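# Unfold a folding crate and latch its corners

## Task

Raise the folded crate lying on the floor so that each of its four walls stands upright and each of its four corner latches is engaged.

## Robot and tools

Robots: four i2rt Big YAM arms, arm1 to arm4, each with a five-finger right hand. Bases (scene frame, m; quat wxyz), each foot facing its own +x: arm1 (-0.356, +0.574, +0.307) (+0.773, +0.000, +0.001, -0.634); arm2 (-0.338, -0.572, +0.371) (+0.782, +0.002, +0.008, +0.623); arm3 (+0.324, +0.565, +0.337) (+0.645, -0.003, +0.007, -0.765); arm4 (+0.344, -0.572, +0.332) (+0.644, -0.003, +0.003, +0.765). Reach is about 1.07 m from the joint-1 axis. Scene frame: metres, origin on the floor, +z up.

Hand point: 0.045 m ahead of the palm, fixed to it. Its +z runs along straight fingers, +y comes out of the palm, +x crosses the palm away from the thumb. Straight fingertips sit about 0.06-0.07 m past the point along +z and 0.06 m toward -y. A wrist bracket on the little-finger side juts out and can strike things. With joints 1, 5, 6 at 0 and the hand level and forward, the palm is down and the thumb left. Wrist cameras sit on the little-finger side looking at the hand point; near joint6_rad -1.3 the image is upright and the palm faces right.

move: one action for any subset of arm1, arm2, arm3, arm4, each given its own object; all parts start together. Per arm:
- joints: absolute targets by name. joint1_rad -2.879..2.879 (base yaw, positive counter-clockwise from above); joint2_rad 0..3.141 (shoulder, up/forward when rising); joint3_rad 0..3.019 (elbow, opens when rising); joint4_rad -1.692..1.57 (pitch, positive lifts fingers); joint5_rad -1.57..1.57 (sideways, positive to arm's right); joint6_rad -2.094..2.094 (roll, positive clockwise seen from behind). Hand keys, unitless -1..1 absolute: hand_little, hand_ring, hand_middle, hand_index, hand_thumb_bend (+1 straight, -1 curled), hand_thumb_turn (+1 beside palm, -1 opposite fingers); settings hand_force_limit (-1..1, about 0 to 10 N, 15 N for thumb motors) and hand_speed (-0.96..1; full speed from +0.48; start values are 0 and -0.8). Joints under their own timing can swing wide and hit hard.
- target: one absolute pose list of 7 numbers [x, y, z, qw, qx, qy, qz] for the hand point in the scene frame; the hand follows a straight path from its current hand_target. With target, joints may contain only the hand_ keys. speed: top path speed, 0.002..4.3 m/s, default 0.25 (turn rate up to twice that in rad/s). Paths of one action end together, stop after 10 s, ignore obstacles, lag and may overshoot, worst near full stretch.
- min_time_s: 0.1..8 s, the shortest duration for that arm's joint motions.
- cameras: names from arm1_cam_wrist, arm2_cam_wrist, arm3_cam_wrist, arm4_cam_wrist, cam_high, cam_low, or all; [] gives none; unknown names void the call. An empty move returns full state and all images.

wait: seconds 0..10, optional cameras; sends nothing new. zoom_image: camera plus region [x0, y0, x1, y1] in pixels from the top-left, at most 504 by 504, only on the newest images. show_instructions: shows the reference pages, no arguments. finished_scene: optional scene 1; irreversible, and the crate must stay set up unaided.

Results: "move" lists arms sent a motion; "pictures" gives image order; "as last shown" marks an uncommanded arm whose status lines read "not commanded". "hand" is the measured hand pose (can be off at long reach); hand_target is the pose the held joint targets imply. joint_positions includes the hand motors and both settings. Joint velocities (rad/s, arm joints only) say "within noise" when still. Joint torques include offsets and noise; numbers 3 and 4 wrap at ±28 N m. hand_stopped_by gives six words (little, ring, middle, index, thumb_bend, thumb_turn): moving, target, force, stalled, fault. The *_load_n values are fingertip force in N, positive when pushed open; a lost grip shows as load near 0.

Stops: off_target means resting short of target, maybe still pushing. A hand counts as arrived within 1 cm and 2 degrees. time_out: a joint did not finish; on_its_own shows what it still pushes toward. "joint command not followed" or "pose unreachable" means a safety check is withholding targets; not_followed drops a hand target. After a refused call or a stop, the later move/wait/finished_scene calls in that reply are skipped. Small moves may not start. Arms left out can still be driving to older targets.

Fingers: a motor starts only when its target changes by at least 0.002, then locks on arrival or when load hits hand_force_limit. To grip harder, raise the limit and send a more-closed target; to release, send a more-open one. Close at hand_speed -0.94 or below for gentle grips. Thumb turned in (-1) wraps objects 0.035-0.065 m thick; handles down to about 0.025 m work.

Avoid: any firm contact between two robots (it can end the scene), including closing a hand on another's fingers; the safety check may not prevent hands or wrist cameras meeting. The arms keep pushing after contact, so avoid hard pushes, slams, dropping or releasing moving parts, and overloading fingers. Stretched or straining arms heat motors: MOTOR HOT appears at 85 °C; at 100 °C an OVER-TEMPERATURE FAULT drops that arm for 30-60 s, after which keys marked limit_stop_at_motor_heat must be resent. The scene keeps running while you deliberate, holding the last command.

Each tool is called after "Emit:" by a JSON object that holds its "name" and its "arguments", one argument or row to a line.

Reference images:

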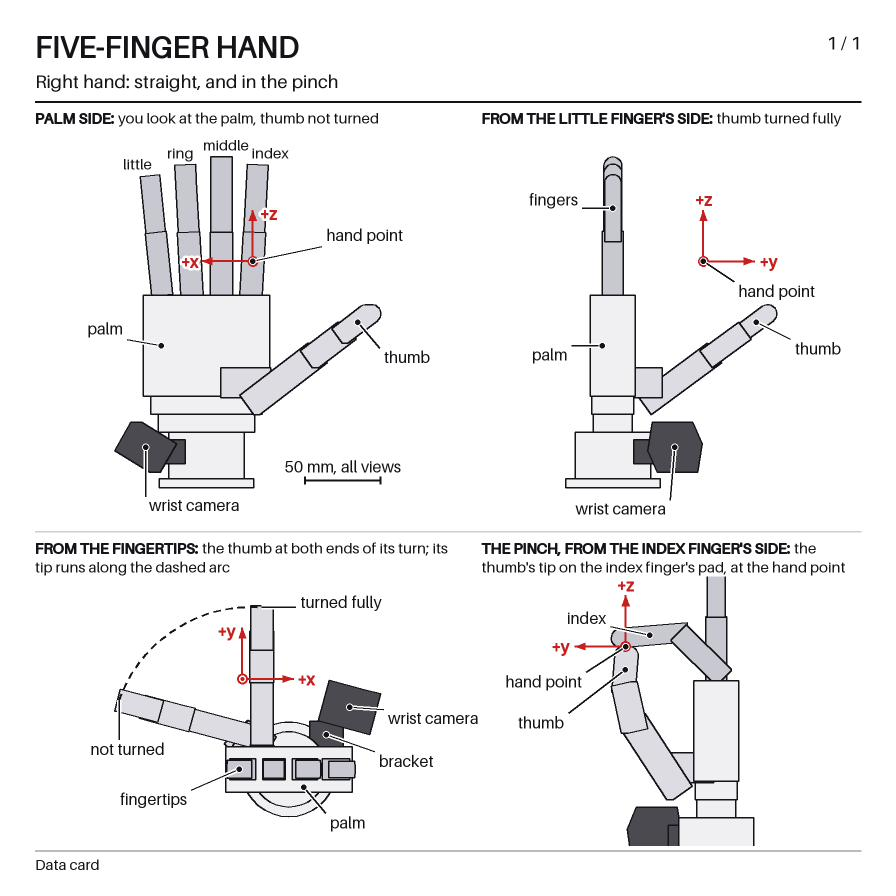

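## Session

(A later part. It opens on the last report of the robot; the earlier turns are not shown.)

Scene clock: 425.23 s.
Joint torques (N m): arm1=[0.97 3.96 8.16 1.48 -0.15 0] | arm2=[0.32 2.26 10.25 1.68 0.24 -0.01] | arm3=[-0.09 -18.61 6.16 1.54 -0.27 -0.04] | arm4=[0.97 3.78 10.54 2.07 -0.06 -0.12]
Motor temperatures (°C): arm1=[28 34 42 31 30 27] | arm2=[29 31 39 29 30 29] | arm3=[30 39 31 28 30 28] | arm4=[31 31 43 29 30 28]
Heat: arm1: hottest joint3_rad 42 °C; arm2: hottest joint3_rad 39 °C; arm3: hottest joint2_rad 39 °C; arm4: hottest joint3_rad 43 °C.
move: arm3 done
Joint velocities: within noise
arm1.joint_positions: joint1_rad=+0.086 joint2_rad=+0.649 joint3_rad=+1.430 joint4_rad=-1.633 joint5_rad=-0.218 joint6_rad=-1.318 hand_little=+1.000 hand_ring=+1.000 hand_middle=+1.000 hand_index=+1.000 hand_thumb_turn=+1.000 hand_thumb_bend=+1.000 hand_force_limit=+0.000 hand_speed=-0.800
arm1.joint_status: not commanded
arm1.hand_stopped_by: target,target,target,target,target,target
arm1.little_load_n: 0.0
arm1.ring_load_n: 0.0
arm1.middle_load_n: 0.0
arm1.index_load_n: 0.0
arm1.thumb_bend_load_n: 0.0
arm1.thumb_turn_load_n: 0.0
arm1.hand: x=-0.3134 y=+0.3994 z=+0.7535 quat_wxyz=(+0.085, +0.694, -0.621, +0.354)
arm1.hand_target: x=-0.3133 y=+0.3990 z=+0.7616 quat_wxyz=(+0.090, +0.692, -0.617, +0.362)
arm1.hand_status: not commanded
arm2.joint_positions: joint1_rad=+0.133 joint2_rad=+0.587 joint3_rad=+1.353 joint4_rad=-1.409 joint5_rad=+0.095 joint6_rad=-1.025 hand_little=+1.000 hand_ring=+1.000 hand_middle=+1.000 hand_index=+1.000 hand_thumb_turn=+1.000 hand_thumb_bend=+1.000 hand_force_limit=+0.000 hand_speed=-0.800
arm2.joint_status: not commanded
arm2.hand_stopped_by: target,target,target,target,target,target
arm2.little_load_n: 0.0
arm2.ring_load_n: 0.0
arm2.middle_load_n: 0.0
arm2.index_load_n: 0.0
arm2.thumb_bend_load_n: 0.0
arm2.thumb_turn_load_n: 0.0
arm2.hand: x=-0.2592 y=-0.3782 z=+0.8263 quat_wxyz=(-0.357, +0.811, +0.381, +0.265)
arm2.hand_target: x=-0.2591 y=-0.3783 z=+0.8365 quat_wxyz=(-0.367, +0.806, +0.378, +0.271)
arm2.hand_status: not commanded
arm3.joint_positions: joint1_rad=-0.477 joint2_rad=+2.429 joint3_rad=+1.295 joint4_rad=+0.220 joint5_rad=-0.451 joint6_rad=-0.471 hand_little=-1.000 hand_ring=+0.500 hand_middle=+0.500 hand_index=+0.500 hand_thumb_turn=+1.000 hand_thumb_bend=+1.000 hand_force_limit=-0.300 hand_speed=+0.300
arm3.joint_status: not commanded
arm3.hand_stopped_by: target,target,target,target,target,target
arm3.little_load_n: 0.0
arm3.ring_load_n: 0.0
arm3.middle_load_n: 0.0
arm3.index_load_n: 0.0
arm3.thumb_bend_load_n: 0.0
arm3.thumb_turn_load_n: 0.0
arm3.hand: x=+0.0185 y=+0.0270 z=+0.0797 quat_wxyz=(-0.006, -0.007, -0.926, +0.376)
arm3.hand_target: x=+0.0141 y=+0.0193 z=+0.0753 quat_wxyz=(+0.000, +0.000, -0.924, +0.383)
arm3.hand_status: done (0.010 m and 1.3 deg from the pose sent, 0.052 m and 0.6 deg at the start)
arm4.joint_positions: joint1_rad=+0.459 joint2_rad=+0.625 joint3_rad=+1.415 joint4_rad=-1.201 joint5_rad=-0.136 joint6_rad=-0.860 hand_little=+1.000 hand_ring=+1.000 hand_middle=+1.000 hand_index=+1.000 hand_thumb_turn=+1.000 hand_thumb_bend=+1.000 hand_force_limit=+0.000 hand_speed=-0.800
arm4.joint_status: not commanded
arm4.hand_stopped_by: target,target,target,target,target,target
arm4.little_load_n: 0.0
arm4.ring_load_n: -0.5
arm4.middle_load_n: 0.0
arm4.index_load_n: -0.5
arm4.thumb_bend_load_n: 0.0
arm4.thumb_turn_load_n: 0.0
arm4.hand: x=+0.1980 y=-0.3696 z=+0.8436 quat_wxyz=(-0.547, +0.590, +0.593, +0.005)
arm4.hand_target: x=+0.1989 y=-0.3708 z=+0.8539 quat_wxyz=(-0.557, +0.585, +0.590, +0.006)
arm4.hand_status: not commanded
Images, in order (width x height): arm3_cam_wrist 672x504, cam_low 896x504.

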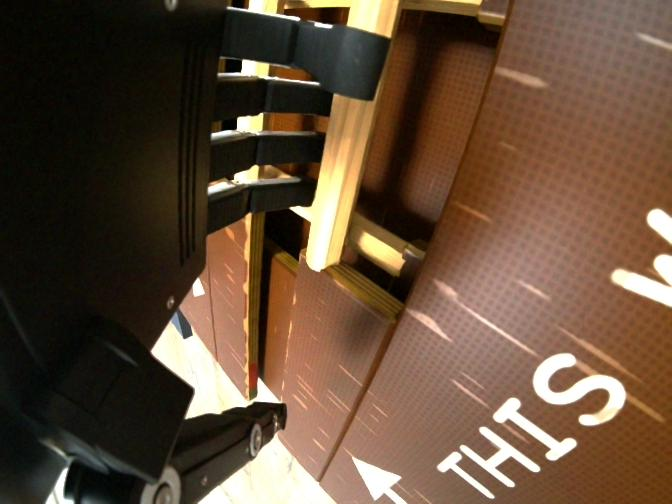

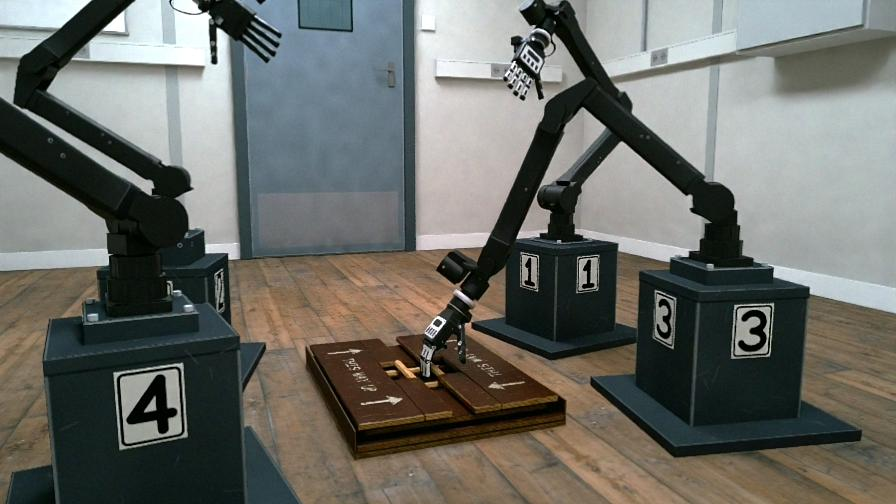

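Emit:
{"name": "move", "arguments": {
  "arm3": {"target": [0.012, 0.019, 0.0515, 0, 0, 0.9239, -0.3827], "speed": 0.06}
}}

Emit:
{"name": "move", "arguments": {
  "arm3": {"joints": {"hand_speed": -0.7, "hand_force_limit": -0.3, "hand_ring": -0.4, "hand_middle": -0.4, "hand_index": -0.4}},
  "cameras": ["arm3_cam_wrist", "cam_low"]
}}

Emit:
{"name": "zoom_image", "arguments": {
  "camera": "arm3_cam_wrist",
  "region": [200, 0, 500, 300]
}}

Scene clock: 429.80 s.
Joint torques (N m): arm1=[1.03 3.96 8.2 1.47 -0.15 0] | arm2=[0.32 1.79 10.5 1.74 0.22 -0.02] | arm3=[-0.26 -18.84 6.22 1.48 -0.33 -0.04] | arm4=[0.97 3.72 10.51 2.09 -0.06 -0.12]
Motor temperatures (°C): arm1=[28 34 42 31 30 27] | arm2=[29 31 39 29 30 29] | arm3=[30 39 31 28 30 28] | arm4=[31 31 43 29 30 28]
Heat: arm1: hottest joint3_rad 42 °C; arm2: hottest joint3_rad 39 °C; arm3: hottest joint2_rad 39 °C; arm4: hottest joint3_rad 43 °C.
move: arm3 off_target
Joint velocities: within noise
arm1, arm2, arm4: as last shown
arm1.little_load_n: 0.5
arm2.middle_load_n: 0.5
arm3.joint_positions: joint1_rad=-0.477 joint2_rad=+2.481 joint3_rad=+1.324 joint4_rad=+0.246 joint5_rad=-0.450 joint6_rad=-0.473 hand_little=-1.000 hand_ring=+0.500 hand_middle=+0.500 hand_index=+0.500 hand_thumb_turn=+1.000 hand_thumb_bend=+1.000 hand_force_limit=-0.300 hand_speed=+0.300
arm3.joint_status: not commanded
arm3.hand_stopped_by: target,target,target,target,target,target
arm3.little_load_n: -0.5
arm3.ring_load_n: 0.0
arm3.middle_load_n: 0.0
arm3.index_load_n: 0.0
arm3.thumb_bend_load_n: 0.0
arm3.thumb_turn_load_n: 0.0
arm3.hand: x=+0.0167 y=+0.0254 z=+0.0585 quat_wxyz=(-0.005, -0.005, -0.926, +0.377)
arm3.hand_target: x=+0.0122 y=+0.0195 z=+0.0516 quat_wxyz=(+0.000, +0.000, -0.924, +0.383)
arm3.hand_status: off_target (0.011 m and 1.1 deg from the pose sent, 0.030 m and 1.3 deg at the start)
arm4.ring_load_n: 0.0
arm4.index_load_n: 0.0
pictures: none

Scene clock: 431.17 s.
Joint torques (N m): arm1=[1.08 3.9 8.2 1.47 -0.15 -0.01] | arm2=[0.21 2.08 10.51 1.8 0.23 0.01] | arm3=[-0.03 -18.49 5.98 1.46 -0.39 -0.06] | arm4=[1.03 3.66 10.52 2.06 -0.06 -0.12]
Motor temperatures (°C): arm1=[28 34 42 31 30 27] | arm2=[29 31 39 29 30 29] | arm3=[30 40 31 28 30 28] | arm4=[31 31 43 29 30 28]
Heat: arm1: hottest joint3_rad 42 °C; arm2: hottest joint3_rad 39 °C; arm3: hottest joint2_rad 40 °C; arm4: hottest joint3_rad 43 °C.
move: arm3 off_target
Joint velocities: within noise
arm1, arm2, arm4: as last shown
arm1.little_load_n: -0.5
arm2.middle_load_n: 0.0
arm3.joint_positions: joint1_rad=-0.477 joint2_rad=+2.482 joint3_rad=+1.327 joint4_rad=+0.247 joint5_rad=-0.450 joint6_rad=-0.473 hand_little=-1.000 hand_ring=+0.116 hand_middle=+0.091 hand_index=+0.091 hand_thumb_turn=+1.000 hand_thumb_bend=+1.000 hand_force_limit=-0.300 hand_speed=-0.700
arm3.joint_status: hand_ring off_target (ended at +0.116, target -0.400); hand_middle off_target (ended at +0.091, target -0.400); hand_index off_target (ended at +0.091, target -0.400); the others done
arm3.hand_stopped_by: target,force,force,force,target,target
arm3.little_load_n: -5.5
arm3.ring_load_n: 0.5
arm3.middle_load_n: 5.5
arm3.index_load_n: 3.5
arm3.thumb_bend_load_n: 0.0
arm3.thumb_turn_load_n: -0.5
arm3.hand: x=+0.0161 y=+0.0245 z=+0.0585 quat_wxyz=(-0.004, -0.005, -0.926, +0.378)
arm3.hand_target: x=+0.0122 y=+0.0193 z=+0.0517 quat_wxyz=(+0.000, +0.000, -0.924, +0.383)
arm3.hand_status: not commanded
Images, in order (width x height): arm3_cam_wrist 672x504, cam_low 896x504.

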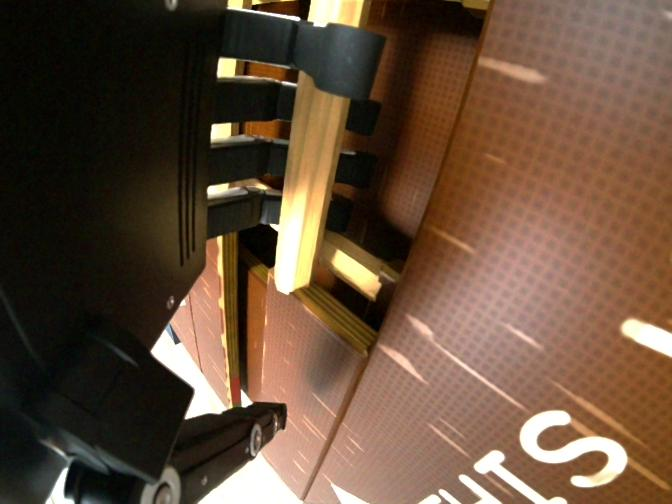

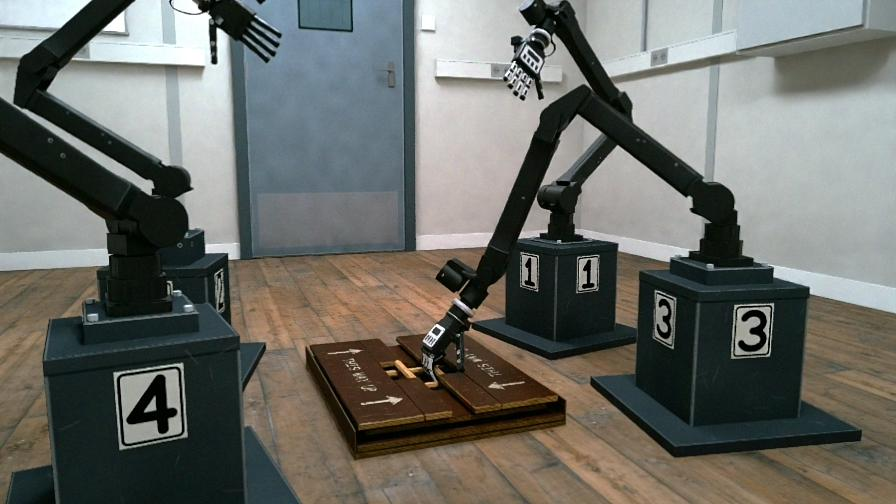

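Scaled by 1.680 from the camera's image (finer frame: 960x720).

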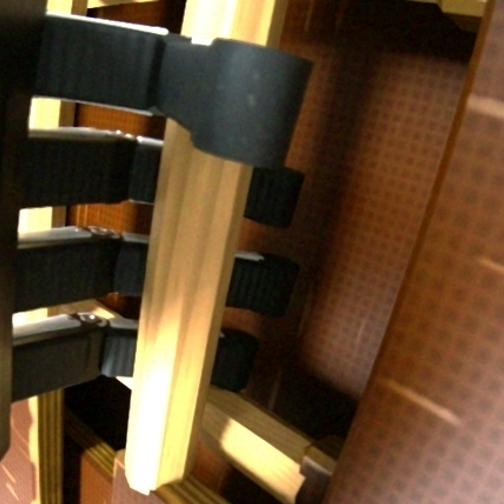

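Emit:
{"name": "move", "arguments": {
  "arm3": {"target": [0.013, 0.032, 0.105, 0, 0, 0.9063, -0.4226], "speed": 0.1}
}}

Emit:
{"name": "move", "arguments": {
  "arm3": {"target": [0.013, 0.044, 0.150, 0, 0, 0.887, -0.4617], "speed": 0.1}
}}

Emit:
{"name": "move", "arguments": {
  "arm3": {"target": [0.013, 0.073, 0.186, 0, 0, 0.8434, -0.5373], "speed": 0.1}
}}

Emit:
{"name": "move", "arguments": {
  "arm3": {"target": [0.013, 0.108, 0.212, 0, 0, 0.7934, -0.6088], "speed": 0.1}
}}

Emit:
{"name": "move", "arguments": {
  "arm3": {"target": [0.013, 0.150, 0.228, 0, 0, 0.7660, -0.6428], "speed": 0.1}
}}

Emit:
{"name": "move", "arguments": {
  "arm3": {"target": [0.013, 0.180, 0.236, 0, 0, 0.7501, -0.6613], "speed": 0.1}
}}

Emit:
{"name": "move", "arguments": {
  "arm3": {"target": [0.013, 0.212, 0.236, 0, 0, 0.7373, -0.6756], "speed": 0.08},
  "cameras": ["arm3_cam_wrist", "cam_low", "cam_high", "arm4_cam_wrist"]
}}

Emit:
{"name": "zoom_image", "arguments": {
  "camera": "cam_low",
  "region": [390, 250, 590, 450]
}}

Emit:
{"name": "zoom_image", "arguments": {
  "camera": "arm3_cam_wrist",
  "region": [200, 0, 500, 300]
}}

Scene clock: 443.30 s.
Joint torques (N m): arm1=[0.97 3.96 8.2 1.47 -0.15 -0.01] | arm2=[0.09 2.49 10.4 1.73 0.19 0] | arm3=[-1.67 -21.54 2.47 1.22 -0.86 0.11] | arm4=[1.03 3.84 10.52 2.04 -0.06 -0.12]
Motor temperatures (°C): arm1=[28 34 42 31 30 27] | arm2=[29 31 39 29 30 29] | arm3=[30 40 31 28 30 28] | arm4=[31 31 43 29 30 28]
Heat: arm1: hottest joint3_rad 42 °C; arm2: hottest joint3_rad 39 °C; arm3: hottest joint2_rad 40 °C; arm4: hottest joint3_rad 43 °C.
move: arm3 off_target
Joint velocities: within noise
arm1, arm2, arm4: as last shown
arm1.little_load_n: 0.0
arm3.joint_positions: joint1_rad=-0.491 joint2_rad=+2.401 joint3_rad=+1.234 joint4_rad=+0.340 joint5_rad=-0.499 joint6_rad=-0.473 hand_little=-1.000 hand_ring=+0.116 hand_middle=+0.091 hand_index=+0.091 hand_thumb_turn=+1.000 hand_thumb_bend=+1.000 hand_force_limit=-0.300 hand_speed=-0.700
arm3.joint_status: not commanded
arm3.hand_stopped_by: target,force,force,force,target,target
arm3.little_load_n: 0.0
arm3.ring_load_n: 0.0
arm3.middle_load_n: 2.0
arm3.index_load_n: 2.0
arm3.thumb_bend_load_n: 0.0
arm3.thumb_turn_load_n: -0.5
arm3.hand: x=+0.0174 y=+0.0264 z=+0.0959 quat_wxyz=(+0.001, +0.007, -0.909, +0.418)
arm3.hand_target: x=+0.0131 y=+0.0319 z=+0.1048 quat_wxyz=(+0.000, +0.000, -0.906, +0.423)
arm3.hand_status: off_target (0.012 m and 1.0 deg from the pose sent, 0.047 m and 5.6 deg at the start)
arm4.ring_load_n: -0.5
pictures: none

Scene clock: 444.43 s.
Joint torques (N m): arm1=[0.97 3.9 8.21 1.51 -0.15 -0.01] | arm2=[0.26 2.02 10.45 1.58 0.2 0.04] | arm3=[-1.26 -20.72 2.58 1.46 -0.87 0.21] | arm4=[0.97 3.66 10.52 2.09 -0.06 -0.12]
Motor temperatures (°C): arm1=[28 34 42 31 30 27] | arm2=[29 31 39 29 30 29] | arm3=[30 40 31 28 30 28] | arm4=[31 31 43 29 30 28]
Heat: arm1: hottest joint3_rad 42 °C; arm2: hottest joint3_rad 39 °C; arm3: hottest joint2_rad 40 °C; arm4: hottest joint3_rad 43 °C.
move: arm3 off_target
Joint velocities: within noise
arm1, arm2, arm4: as last shown
arm3.joint_positions: joint1_rad=-0.524 joint2_rad=+2.301 joint3_rad=+1.128 joint4_rad=+0.418 joint5_rad=-0.561 joint6_rad=-0.462 hand_little=-1.000 hand_ring=+0.116 hand_middle=+0.091 hand_index=+0.091 hand_thumb_turn=+1.000 hand_thumb_bend=+1.000 hand_force_limit=-0.300 hand_speed=-0.700
arm3.joint_status: not commanded
arm3.hand_stopped_by: target,force,force,force,target,target
arm3.little_load_n: 0.0
arm3.ring_load_n: 0.0
arm3.middle_load_n: 2.0
arm3.index_load_n: 2.0
arm3.thumb_bend_load_n: 0.0
arm3.thumb_turn_load_n: 0.0
arm3.hand: x=+0.0173 y=+0.0390 z=+0.1400 quat_wxyz=(+0.001, +0.010, -0.890, +0.455)
arm3.hand_target: x=+0.0131 y=+0.0438 z=+0.1497 quat_wxyz=(+0.000, +0.000, -0.887, +0.462)
arm3.hand_status: off_target (0.012 m and 1.4 deg from the pose sent, 0.057 m and 5.7 deg at the start)
arm4.ring_load_n: 0.0
arm4.index_load_n: -0.5
pictures: none

Scene clock: 446.00 s.
Joint torques (N m): arm1=[1.03 4.01 8.2 1.47 -0.15 0] | arm2=[0.5 2.32 10.44 1.77 0.2 -0.03] | arm3=[-1.67 -18.55 2.02 1.61 -0.79 0.21] | arm4=[1.08 3.84 10.56 2.09 -0.06 -0.12]
Motor temperatures (°C): arm1=[28 34 42 31 30 27] | arm2=[29 31 39 29 30 29] | arm3=[30 40 31 28 30 28] | arm4=[31 31 43 29 30 28]
Heat: arm1: hottest joint3_rad 42 °C; arm2: hottest joint3_rad 39 °C; arm3: hottest joint2_rad 40 °C; arm4: hottest joint3_rad 43 °C.
move: arm3 off_target
Joint velocities: within noise
arm1, arm2, arm4: as last shown
arm3.joint_positions: joint1_rad=-0.595 joint2_rad=+2.243 joint3_rad=+0.979 joint4_rad=+0.678 joint5_rad=-0.692 joint6_rad=-0.400 hand_little=-1.000 hand_ring=+0.116 hand_middle=+0.091 hand_index=+0.090 hand_thumb_turn=+1.000 hand_thumb_bend=+1.000 hand_force_limit=-0.300 hand_speed=-0.700
arm3.joint_status: not commanded
arm3.hand_stopped_by: target,force,force,force,target,target
arm3.little_load_n: 0.0
arm3.ring_load_n: 0.0
arm3.middle_load_n: 1.5
arm3.index_load_n: 1.5
arm3.thumb_bend_load_n: 0.0
arm3.thumb_turn_load_n: -0.5
arm3.hand: x=+0.0172 y=+0.0652 z=+0.1796 quat_wxyz=(+0.001, +0.011, -0.846, +0.533)
arm3.hand_target: x=+0.0130 y=+0.0728 z=+0.1859 quat_wxyz=(+0.000, +0.000, -0.843, +0.537)
arm3.hand_status: off_target (0.011 m and 1.3 deg from the pose sent, 0.057 m and 10.9 deg at the start)
arm4.thumb_bend_load_n: -0.5
pictures: none

Scene clock: 447.67 s.
Joint torques (N m): arm1=[0.97 4.01 8.21 1.48 -0.15 0] | arm2=[-0.21 1.85 10.35 1.87 0.16 0.02] | arm3=[-1.85 -16.03 1.55 1.99 -0.63 0.2] | arm4=[0.91 3.84 10.52 2.06 -0.06 -0.12]
Motor temperatures (°C): arm1=[28 34 42 31 30 27] | arm2=[29 31 39 29 30 29] | arm3=[30 40 31 28 30 28] | arm4=[31 31 43 29 30 28]
Heat: arm1: hottest joint3_rad 42 °C; arm2: hottest joint3_rad 39 °C; arm3: hottest joint2_rad 40 °C; arm4: hottest joint3_rad 43 °C.
move: arm3 done
Joint velocities: within noise
arm1, arm2, arm4: as last shown
arm3.joint_positions: joint1_rad=-0.684 joint2_rad=+2.239 joint3_rad=+0.855 joint4_rad=+0.987 joint5_rad=-0.831 joint6_rad=-0.296 hand_little=-1.000 hand_ring=+0.116 hand_middle=+0.091 hand_index=+0.090 hand_thumb_turn=+1.000 hand_thumb_bend=+1.000 hand_force_limit=-0.300 hand_speed=-0.700
arm3.joint_status: not commanded
arm3.hand_stopped_by: target,force,force,force,target,target
arm3.little_load_n: 0.0
arm3.ring_load_n: 0.0
arm3.middle_load_n: 1.0
arm3.index_load_n: 0.5
arm3.thumb_bend_load_n: 0.0
arm3.thumb_turn_load_n: -0.5
arm3.hand: x=+0.0175 y=+0.1002 z=+0.2107 quat_wxyz=(-0.001, +0.009, -0.796, +0.606)
arm3.hand_target: x=+0.0131 y=+0.1080 z=+0.2120 quat_wxyz=(+0.000, +0.000, -0.793, +0.609)
arm3.hand_status: done (0.009 m and 1.1 deg from the pose sent, 0.054 m and 10.6 deg at the start)
arm4.index_load_n: 0.0
arm4.thumb_bend_load_n: 0.0
pictures: none

Scene clock: 448.83 s.
Joint torques (N m): arm1=[0.97 4.01 8.21 1.48 -0.16 -0.01] | arm2=[0.03 2.55 10.3 1.78 0.22 0] | arm3=[-2.37 -14.68 0.81 1.69 -0.37 0.13] | arm4=[0.85 3.78 10.55 2.04 -0.06 -0.12]
Motor temperatures (°C): arm1=[28 34 42 31 30 27] | arm2=[29 31 39 29 30 29] | arm3=[30 40 31 28 30 28] | arm4=[31 31 43 29 30 28]
Heat: arm1: hottest joint3_rad 42 °C; arm2: hottest joint3_rad 39 °C; arm3: hottest joint2_rad 40 °C; arm4: hottest joint3_rad 43 °C.
move: arm3 off_target
Joint velocities: within noise
arm1, arm2, arm4: as last shown
arm1.index_load_n: 0.5
arm3.joint_positions: joint1_rad=-0.772 joint2_rad=+2.239 joint3_rad=+0.771 joint4_rad=+1.182 joint5_rad=-0.946 joint6_rad=-0.234 hand_little=-1.000 hand_ring=+0.116 hand_middle=+0.091 hand_index=+0.090 hand_thumb_turn=+1.000 hand_thumb_bend=+1.000 hand_force_limit=-0.300 hand_speed=-0.700
arm3.joint_status: not commanded
arm3.hand_stopped_by: target,force,force,force,target,target
arm3.little_load_n: 0.0
arm3.ring_load_n: 0.0
arm3.middle_load_n: 1.0
arm3.index_load_n: 1.5
arm3.thumb_bend_load_n: 0.0
arm3.thumb_turn_load_n: -0.5
arm3.hand: x=+0.0178 y=+0.1386 z=+0.2312 quat_wxyz=(-0.003, +0.013, -0.765, +0.644)
arm3.hand_target: x=+0.0132 y=+0.1496 z=+0.2281 quat_wxyz=(+0.000, +0.000, -0.766, +0.643)
arm3.hand_status: off_target (0.013 m and 1.6 deg from the pose sent, 0.053 m and 5.6 deg at the start)
pictures: none

Scene clock: 449.97 s.
Joint torques (N m): arm1=[1.14 3.96 8.18 1.5 -0.16 0] | arm2=[-0.56 2.14 10.37 1.76 0.24 0.02] | arm3=[-1.67 -13.33 0.91 2.09 -0.26 0.11] | arm4=[1.03 3.78 10.54 2.04 -0.07 -0.13]
Motor temperatures (°C): arm1=[28 34 42 31 30 27] | arm2=[29 31 39 29 30 29] | arm3=[30 40 31 28 30 28] | arm4=[31 31 43 29 30 28]
Heat: arm1: hottest joint3_rad 42 °C; arm2: hottest joint3_rad 39 °C; arm3: hottest joint2_rad 40 °C; arm4: hottest joint3_rad 43 °C.
move: arm3 off_target
Joint velocities: within noise
arm1.joint_positions: joint1_rad=+0.086 joint2_rad=+0.649 joint3_rad=+1.430 joint4_rad=-1.633 joint5_rad=-0.218 joint6_rad=-1.318 hand_little=+1.000 hand_ring=+1.000 hand_middle=+1.000 hand_index=+1.000 hand_thumb_turn=+1.000 hand_thumb_bend=+1.000 hand_force_limit=+0.000 hand_speed=-0.800
arm1.joint_status: not commanded
arm1.hand_stopped_by: target,target,target,target,target,target
arm1.little_load_n: 0.0
arm1.ring_load_n: 0.0
arm1.middle_load_n: 0.0
arm1.index_load_n: 0.0
arm1.thumb_bend_load_n: 0.5
arm1.thumb_turn_load_n: 0.0
arm1.hand: x=-0.3134 y=+0.3994 z=+0.7535 quat_wxyz=(+0.085, +0.694, -0.621, +0.354)
arm1.hand_target: x=-0.3133 y=+0.3990 z=+0.7616 quat_wxyz=(+0.090, +0.692, -0.617, +0.362)
arm1.hand_status: not commanded
arm2.joint_positions: joint1_rad=+0.133 joint2_rad=+0.587 joint3_rad=+1.353 joint4_rad=-1.409 joint5_rad=+0.095 joint6_rad=-1.025 hand_little=+1.000 hand_ring=+1.000 hand_middle=+1.000 hand_index=+1.000 hand_thumb_turn=+1.000 hand_thumb_bend=+1.000 hand_force_limit=+0.000 hand_speed=-0.800
arm2.joint_status: not commanded
arm2.hand_stopped_by: target,target,target,target,target,target
arm2.little_load_n: 0.0
arm2.ring_load_n: 0.0
arm2.middle_load_n: 0.0
arm2.index_load_n: 0.0
arm2.thumb_bend_load_n: 0.0
arm2.thumb_turn_load_n: 0.0
arm2.hand: x=-0.2592 y=-0.3782 z=+0.8263 quat_wxyz=(-0.357, +0.811, +0.381, +0.265)
arm2.hand_target: x=-0.2591 y=-0.3783 z=+0.8365 quat_wxyz=(-0.367, +0.806, +0.378, +0.271)
arm2.hand_status: not commanded
arm3.joint_positions: joint1_rad=-0.848 joint2_rad=+2.242 joint3_rad=+0.717 joint4_rad=+1.293 joint5_rad=-1.027 joint6_rad=-0.196 hand_little=-1.000 hand_ring=+0.116 hand_middle=+0.090 hand_index=+0.090 hand_thumb_turn=+1.000 hand_thumb_bend=+1.000 hand_force_limit=-0.300 hand_speed=-0.700
arm3.joint_status: not commanded
arm3.hand_stopped_by: target,force,force,force,target,target
arm3.little_load_n: 0.0
arm3.ring_load_n: 0.0
arm3.middle_load_n: 0.5
arm3.index_load_n: 0.5
arm3.thumb_bend_load_n: -0.5
arm3.thumb_turn_load_n: -0.5
arm3.hand: x=+0.0172 y=+0.1713 z=+0.2413 quat_wxyz=(-0.003, +0.011, -0.750, +0.661)
arm3.hand_target: x=+0.0133 y=+0.1798 z=+0.2362 quat_wxyz=(+0.000, +0.000, -0.750, +0.661)
arm3.hand_status: off_target (0.011 m and 1.3 deg from the pose sent, 0.042 m and 3.1 deg at the start)
arm4.joint_positions: joint1_rad=+0.459 joint2_rad=+0.625 joint3_rad=+1.415 joint4_rad=-1.201 joint5_rad=-0.136 joint6_rad=-0.860 hand_little=+1.000 hand_ring=+1.000 hand_middle=+1.000 hand_index=+1.000 hand_thumb_turn=+1.000 hand_thumb_bend=+1.000 hand_force_limit=+0.000 hand_speed=-0.800
arm4.joint_status: not commanded
arm4.hand_stopped_by: target,target,target,target,target,target
arm4.little_load_n: -0.5
arm4.ring_load_n: 0.0
arm4.middle_load_n: -0.5
arm4.index_load_n: 0.0
arm4.thumb_bend_load_n: 0.0
arm4.thumb_turn_load_n: 0.0
arm4.hand: x=+0.1980 y=-0.3696 z=+0.8436 quat_wxyz=(-0.547, +0.590, +0.593, +0.005)
arm4.hand_target: x=+0.1989 y=-0.3708 z=+0.8539 quat_wxyz=(-0.557, +0.585, +0.590, +0.006)
arm4.hand_status: not commanded
pictures: none

Scene clock: 451.10 s.
Joint torques (N m): arm1=[1.03 3.9 8.2 1.48 -0.15 -0.01] | arm2=[-0.32 1.9 10.51 1.76 0.21 -0.04] | arm3=[-1.73 -12.1 0.43 1.83 -0.28 0.13] | arm4=[1.03 3.78 10.55 2.04 -0.06 -0.12]
Motor temperatures (°C): arm1=[28 34 42 31 30 27] | arm2=[29 31 39 29 30 29] | arm3=[30 40 31 28 30 28] | arm4=[31 31 43 29 30 28]
Heat: arm1: hottest joint3_rad 42 °C; arm2: hottest joint3_rad 39 °C; arm3: hottest joint2_rad 40 °C; arm4: hottest joint3_rad 43 °C.
move: arm3 done
Joint velocities: within noise
arm1, arm2, arm4: as last shown
arm1.thumb_bend_load_n: 0.0
arm2.middle_load_n: -0.5
arm2.thumb_turn_load_n: 0.5
arm3.joint_positions: joint1_rad=-0.933 joint2_rad=+2.278 joint3_rad=+0.685 joint4_rad=+1.413 joint5_rad=-1.111 joint6_rad=-0.161 hand_little=-1.000 hand_ring=+0.116 hand_middle=+0.090 hand_index=+0.090 hand_thumb_turn=+1.000 hand_thumb_bend=+1.000 hand_force_limit=-0.300 hand_speed=-0.700
arm3.joint_status: not commanded
arm3.hand_stopped_by: target,force,force,force,target,target
arm3.little_load_n: 0.0
arm3.ring_load_n: 0.0
arm3.middle_load_n: 0.5
arm3.index_load_n: 0.0
arm3.thumb_bend_load_n: 0.0
arm3.thumb_turn_load_n: -0.5
arm3.hand: x=+0.0137 y=+0.2049 z=+0.2421 quat_wxyz=(+0.000, +0.010, -0.737, +0.676)
arm3.hand_target: x=+0.0131 y=+0.2119 z=+0.2361 quat_wxyz=(+0.000, +0.000, -0.737, +0.675)
arm3.hand_status: done (0.009 m and 1.1 deg from the pose sent, 0.041 m and 2.6 deg at the start)
arm4.little_load_n: 0.0
arm4.middle_load_n: 0.0
pictures: arm3_cam_wrist, arm4_cam_wrist, cam_high, cam_low
Images, in order (width x height): arm3_cam_wrist 672x504, arm4_cam_wrist 672x504, cam_high 896x504, cam_low 896x504.

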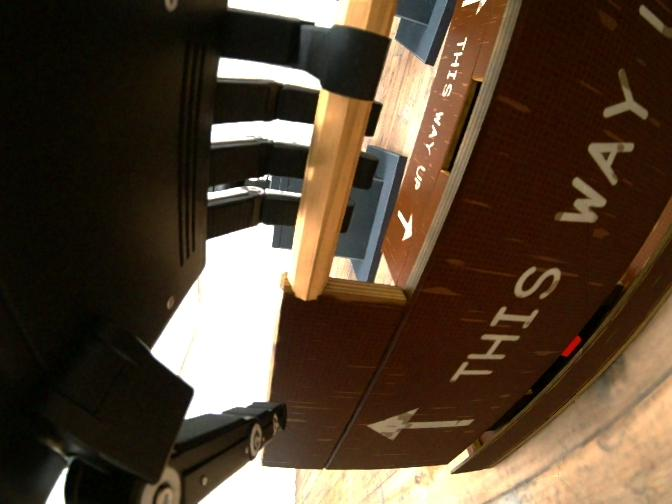

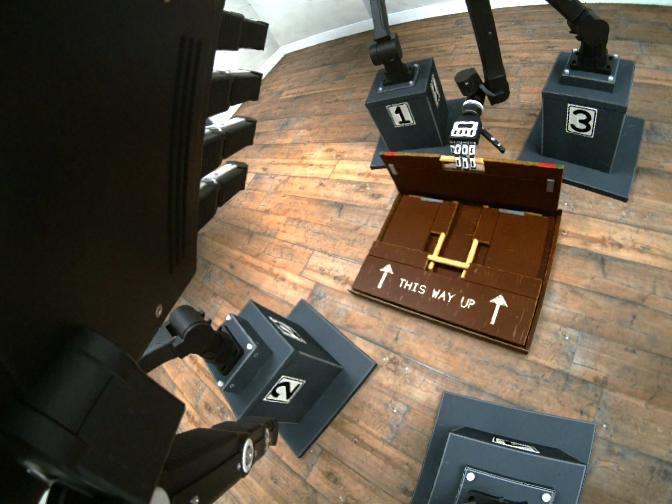

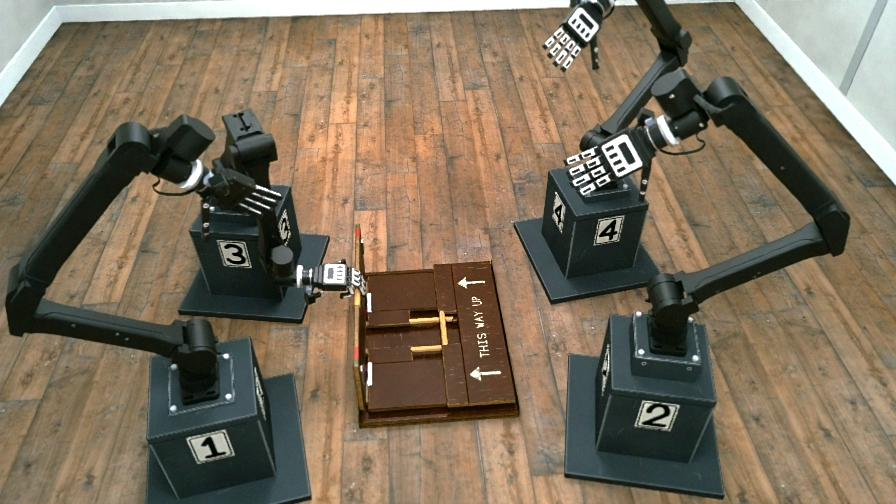

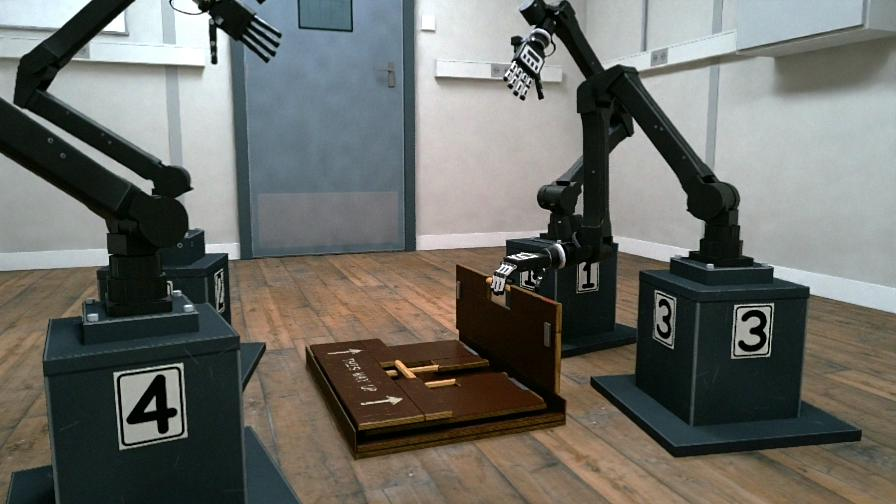

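Scaled by 2.520 from the camera's image (finer frame: 1280x720).

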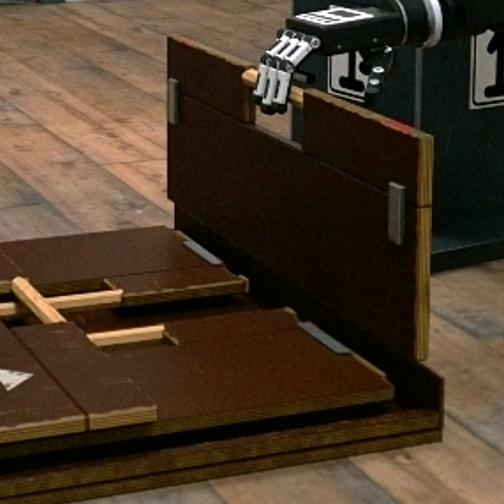

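Scaled by 1.680 from the camera's image (finer frame: 960x720).

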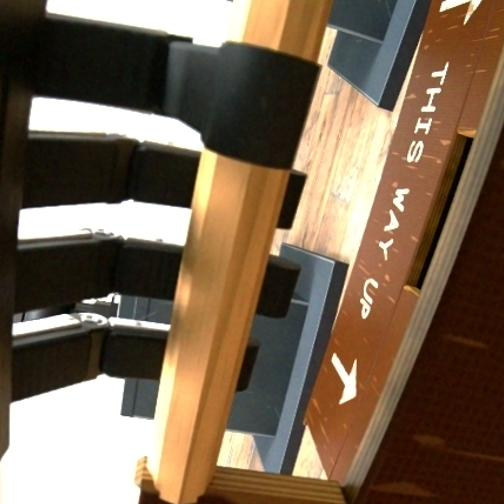

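Emit:
{"name": "zoom_image", "arguments": {
  "camera": "arm4_cam_wrist",
  "region": [340, 120, 580, 360]
}}

Emit:
{"name": "zoom_image", "arguments": {
  "camera": "cam_high",
  "region": [350, 220, 530, 430]
}}

Scaled by 2.100 from the camera's image (finer frame: 960x720).

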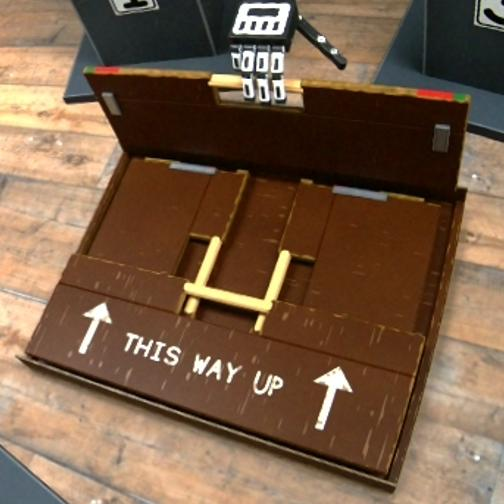

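Scaled by 2.400 from the camera's image (finer frame: 1280x720).

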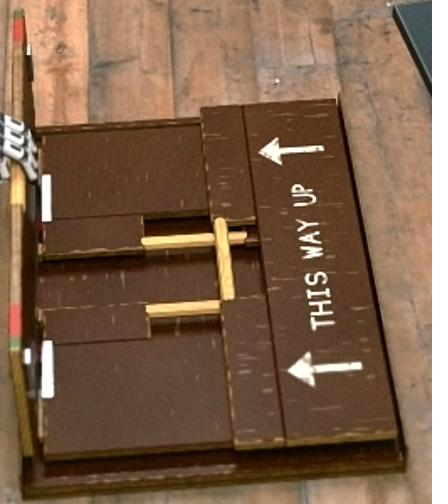

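Emit:
{"name": "move", "arguments": {
  "arm2": {"target": [-0.034, -0.075, 0.15, -0.3827, 0.9239, 0, 0], "speed": 0.35, "joints": {"hand_speed": 0.3, "hand_little": -1, "hand_ring": 0.5, "hand_middle": 0.5, "hand_index": 0.5}},
  "cameras": ["arm2_cam_wrist", "cam_high", "cam_low"]
}}

Emit:
{"name": "zoom_image", "arguments": {
  "camera": "cam_high",
  "region": [380, 260, 500, 380]
}}

Emit:
{"name": "zoom_image", "arguments": {
  "camera": "cam_low",
  "region": [300, 260, 480, 420]
}}

Scene clock: 468.10 s.
Joint torques (N m): arm1=[1.03 4.07 8.2 1.47 -0.15 -0.01] | arm2=[-0.67 -17.32 7.36 1.73 -0.4 0.14] | arm3=[-1.49 -12.28 0.36 1.87 -0.27 0.13] | arm4=[1.03 3.72 10.56 2.04 -0.06 -0.12]
Motor temperatures (°C): arm1=[27 34 43 31 30 27] | arm2=[29 31 39 29 30 29] | arm3=[30 39 31 28 30 28] | arm4=[31 31 43 29 30 28]
Heat: arm1: hottest joint3_rad 43 °C; arm2: hottest joint3_rad 39 °C; arm3: hottest joint2_rad 39 °C; arm4: hottest joint3_rad 43 °C.
move: arm2 off_target
Joint velocities: within noise
arm1, arm3, arm4: as last shown
arm2.joint_positions: joint1_rad=-0.461 joint2_rad=+2.272 joint3_rad=+1.106 joint4_rad=+0.228 joint5_rad=-0.461 joint6_rad=-0.552 hand_little=-1.000 hand_ring=+1.000 hand_middle=+0.500 hand_index=+0.500 hand_thumb_turn=+1.000 hand_thumb_bend=+1.000 hand_force_limit=+0.000 hand_speed=+0.300
arm2.joint_status: hand_ring off_target (ended at +1.000, target +0.500); the others done
arm2.hand_stopped_by: target,fault,target,target,target,target
arm2.little_load_n: 0.0
arm2.ring_load_n: 0.0
arm2.middle_load_n: 0.0
arm2.index_load_n: 0.0
arm2.thumb_bend_load_n: 0.0
arm2.thumb_turn_load_n: 0.0
arm2.hand: x=-0.0486 y=-0.0868 z=+0.1468 quat_wxyz=(-0.370, +0.929, +0.006, -0.009)
arm2.hand_target: x=-0.0343 y=-0.0756 z=+0.1504 quat_wxyz=(-0.383, +0.924, +0.000, +0.000)
arm2.hand_status: off_target (0.019 m and 2.0 deg from the pose sent, 0.775 m and 55.4 deg at the start; pose on its path clipped on 5 of 98 steps)
arm3.thumb_turn_load_n: 0.0
arm4.thumb_bend_load_n: -0.5
Images, in order (width x height): arm2_cam_wrist 672x504, cam_high 896x504, cam_low 896x504.

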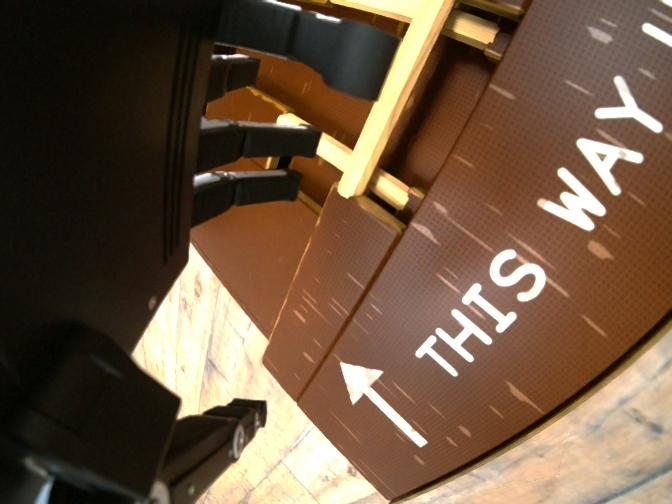

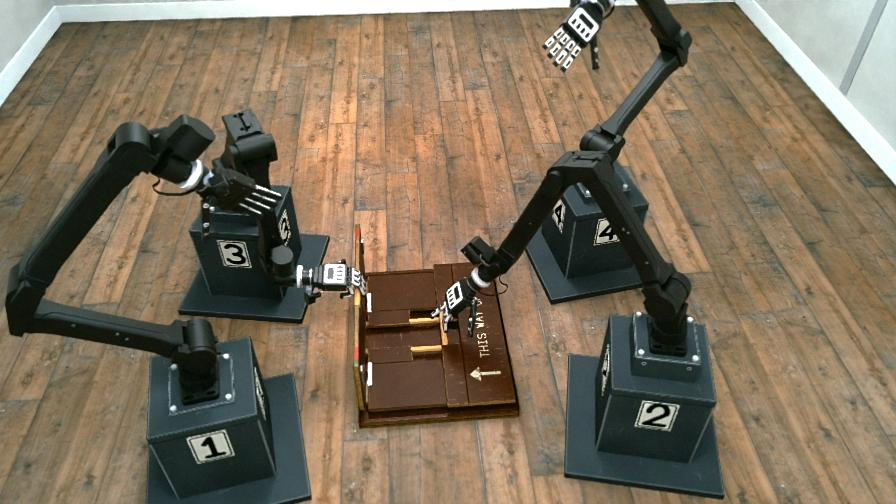

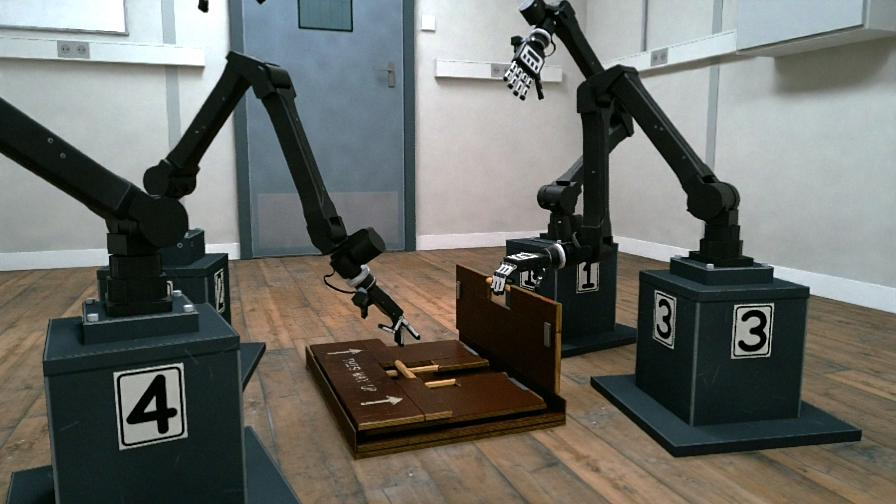

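Scaled by 4.200 from the camera's image (finer frame: 1280x720).

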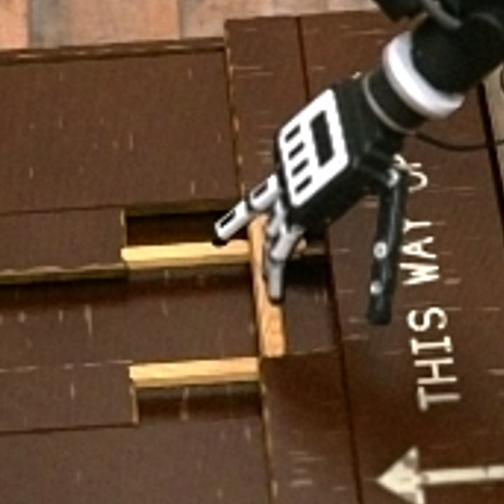

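Scaled by 2.800 from the camera's image (finer frame: 1280x720).

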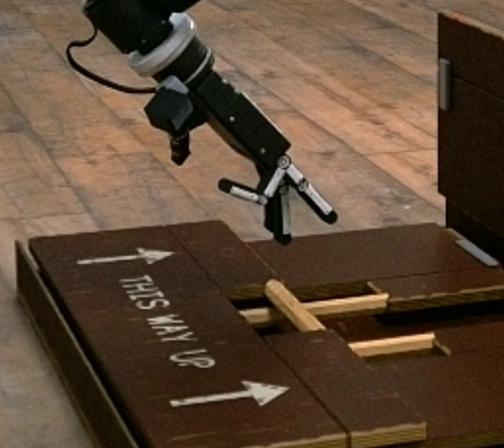

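Emit:
{"name": "move", "arguments": {
  "arm2": {"target": [0.011, -0.043, 0.12, -0.3827, 0.9239, 0, 0], "speed": 0.15},
  "cameras": ["arm2_cam_wrist", "cam_high", "cam_low"]
}}

Emit:
{"name": "zoom_image", "arguments": {
  "camera": "cam_high",
  "region": [380, 260, 500, 380]
}}

Emit:
{"name": "zoom_image", "arguments": {
  "camera": "arm2_cam_wrist",
  "region": [200, 0, 500, 300]
}}

Emit:
{"name": "zoom_image", "arguments": {
  "camera": "cam_low",
  "region": [350, 260, 500, 410]
}}

Scene clock: 488.73 s.
Joint torques (N m): arm1=[1.03 3.9 8.2 1.5 -0.15 -0.01] | arm2=[0.21 -18.78 8.54 0.7 -0.39 -0.07] | arm3=[-1.38 -12.28 0.38 1.84 -0.27 0.11] | arm4=[0.97 3.66 10.55 2.06 -0.07 -0.12]
Motor temperatures (°C): arm1=[27 34 43 31 30 27] | arm2=[29 32 38 29 30 29] | arm3=[30 39 31 28 30 28] | arm4=[31 31 43 29 30 28]
Heat: arm1: hottest joint3_rad 43 °C; arm2: hottest joint3_rad 38 °C; arm3: hottest joint2_rad 39 °C; arm4: hottest joint3_rad 43 °C.
move: arm2 off_target
Joint velocities: within noise
arm1, arm3, arm4: as last shown
arm2.joint_positions: joint1_rad=-0.487 joint2_rad=+2.397 joint3_rad=+1.306 joint4_rad=+0.173 joint5_rad=-0.476 joint6_rad=-0.551 hand_little=-1.000 hand_ring=+1.000 hand_middle=+0.500 hand_index=+0.500 hand_thumb_turn=+1.000 hand_thumb_bend=+1.000 hand_force_limit=+0.000 hand_speed=+0.300
arm2.joint_status: not commanded
arm2.hand_stopped_by: target,fault,target,target,target,target
arm2.little_load_n: 0.0
arm2.ring_load_n: 0.0
arm2.middle_load_n: 0.0
arm2.index_load_n: 0.0
arm2.thumb_bend_load_n: 0.0
arm2.thumb_turn_load_n: 0.0
arm2.hand: x=+0.0001 y=-0.0486 z=+0.1225 quat_wxyz=(-0.381, +0.925, -0.002, -0.003)
arm2.hand_target: x=+0.0108 y=-0.0432 z=+0.1204 quat_wxyz=(-0.383, +0.924, +0.000, +0.000)
arm2.hand_status: off_target (0.013 m and 0.5 deg from the pose sent, 0.079 m and 2.0 deg at the start)
arm4.thumb_bend_load_n: 0.0
Images, in order (width x height): arm2_cam_wrist 672x504, cam_high 896x504, cam_low 896x504.

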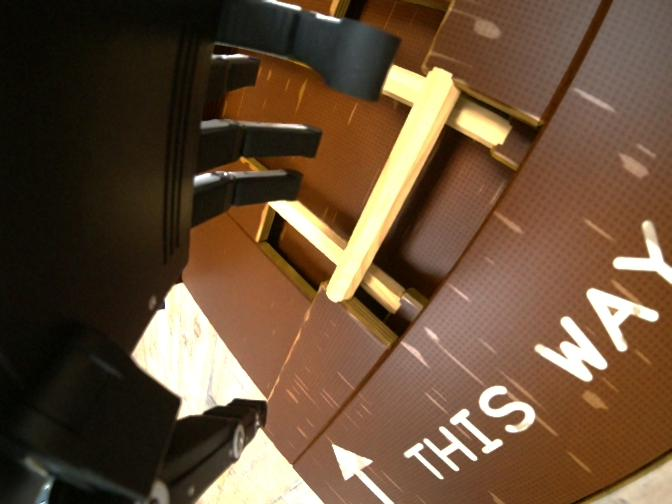

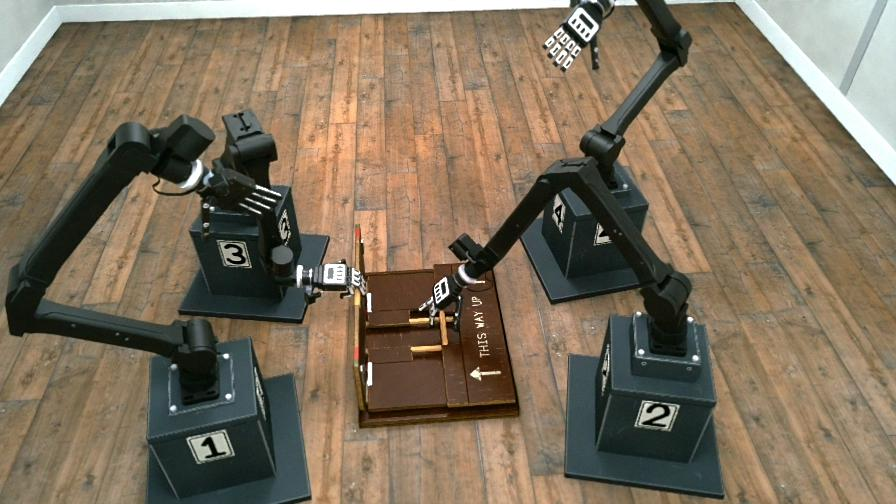

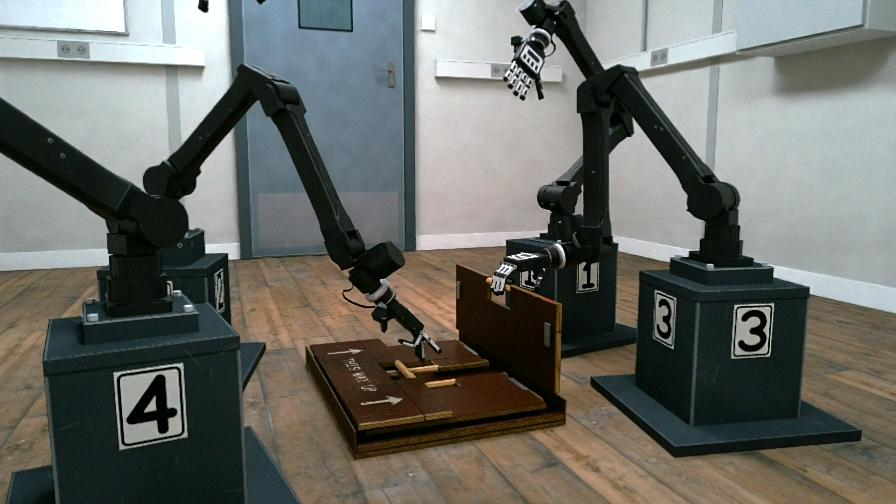

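Scaled by 4.200 from the camera's image (finer frame: 1280x720).

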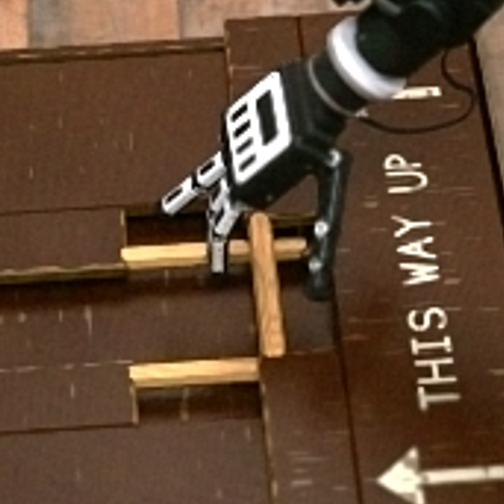

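Scaled by 1.680 from the camera's image (finer frame: 960x720).

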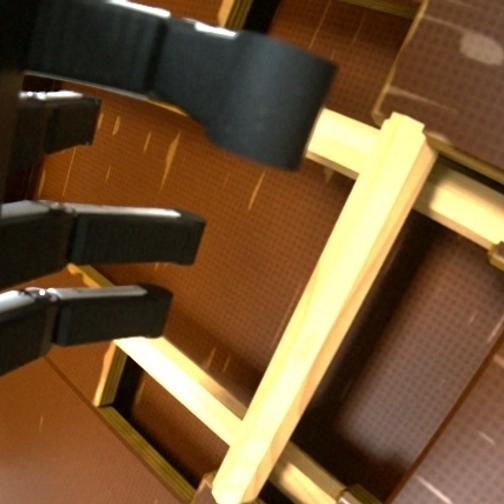

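Scaled by 3.360 from the camera's image (finer frame: 1280x720).

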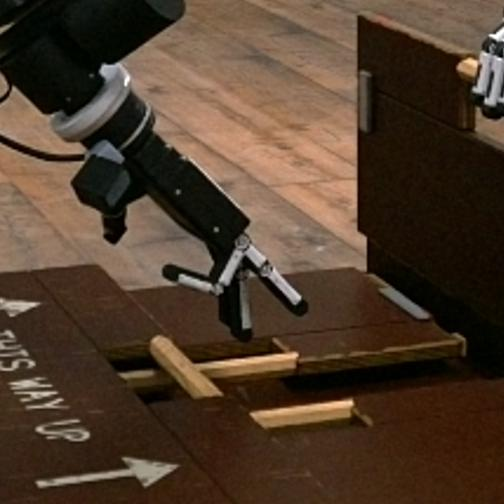

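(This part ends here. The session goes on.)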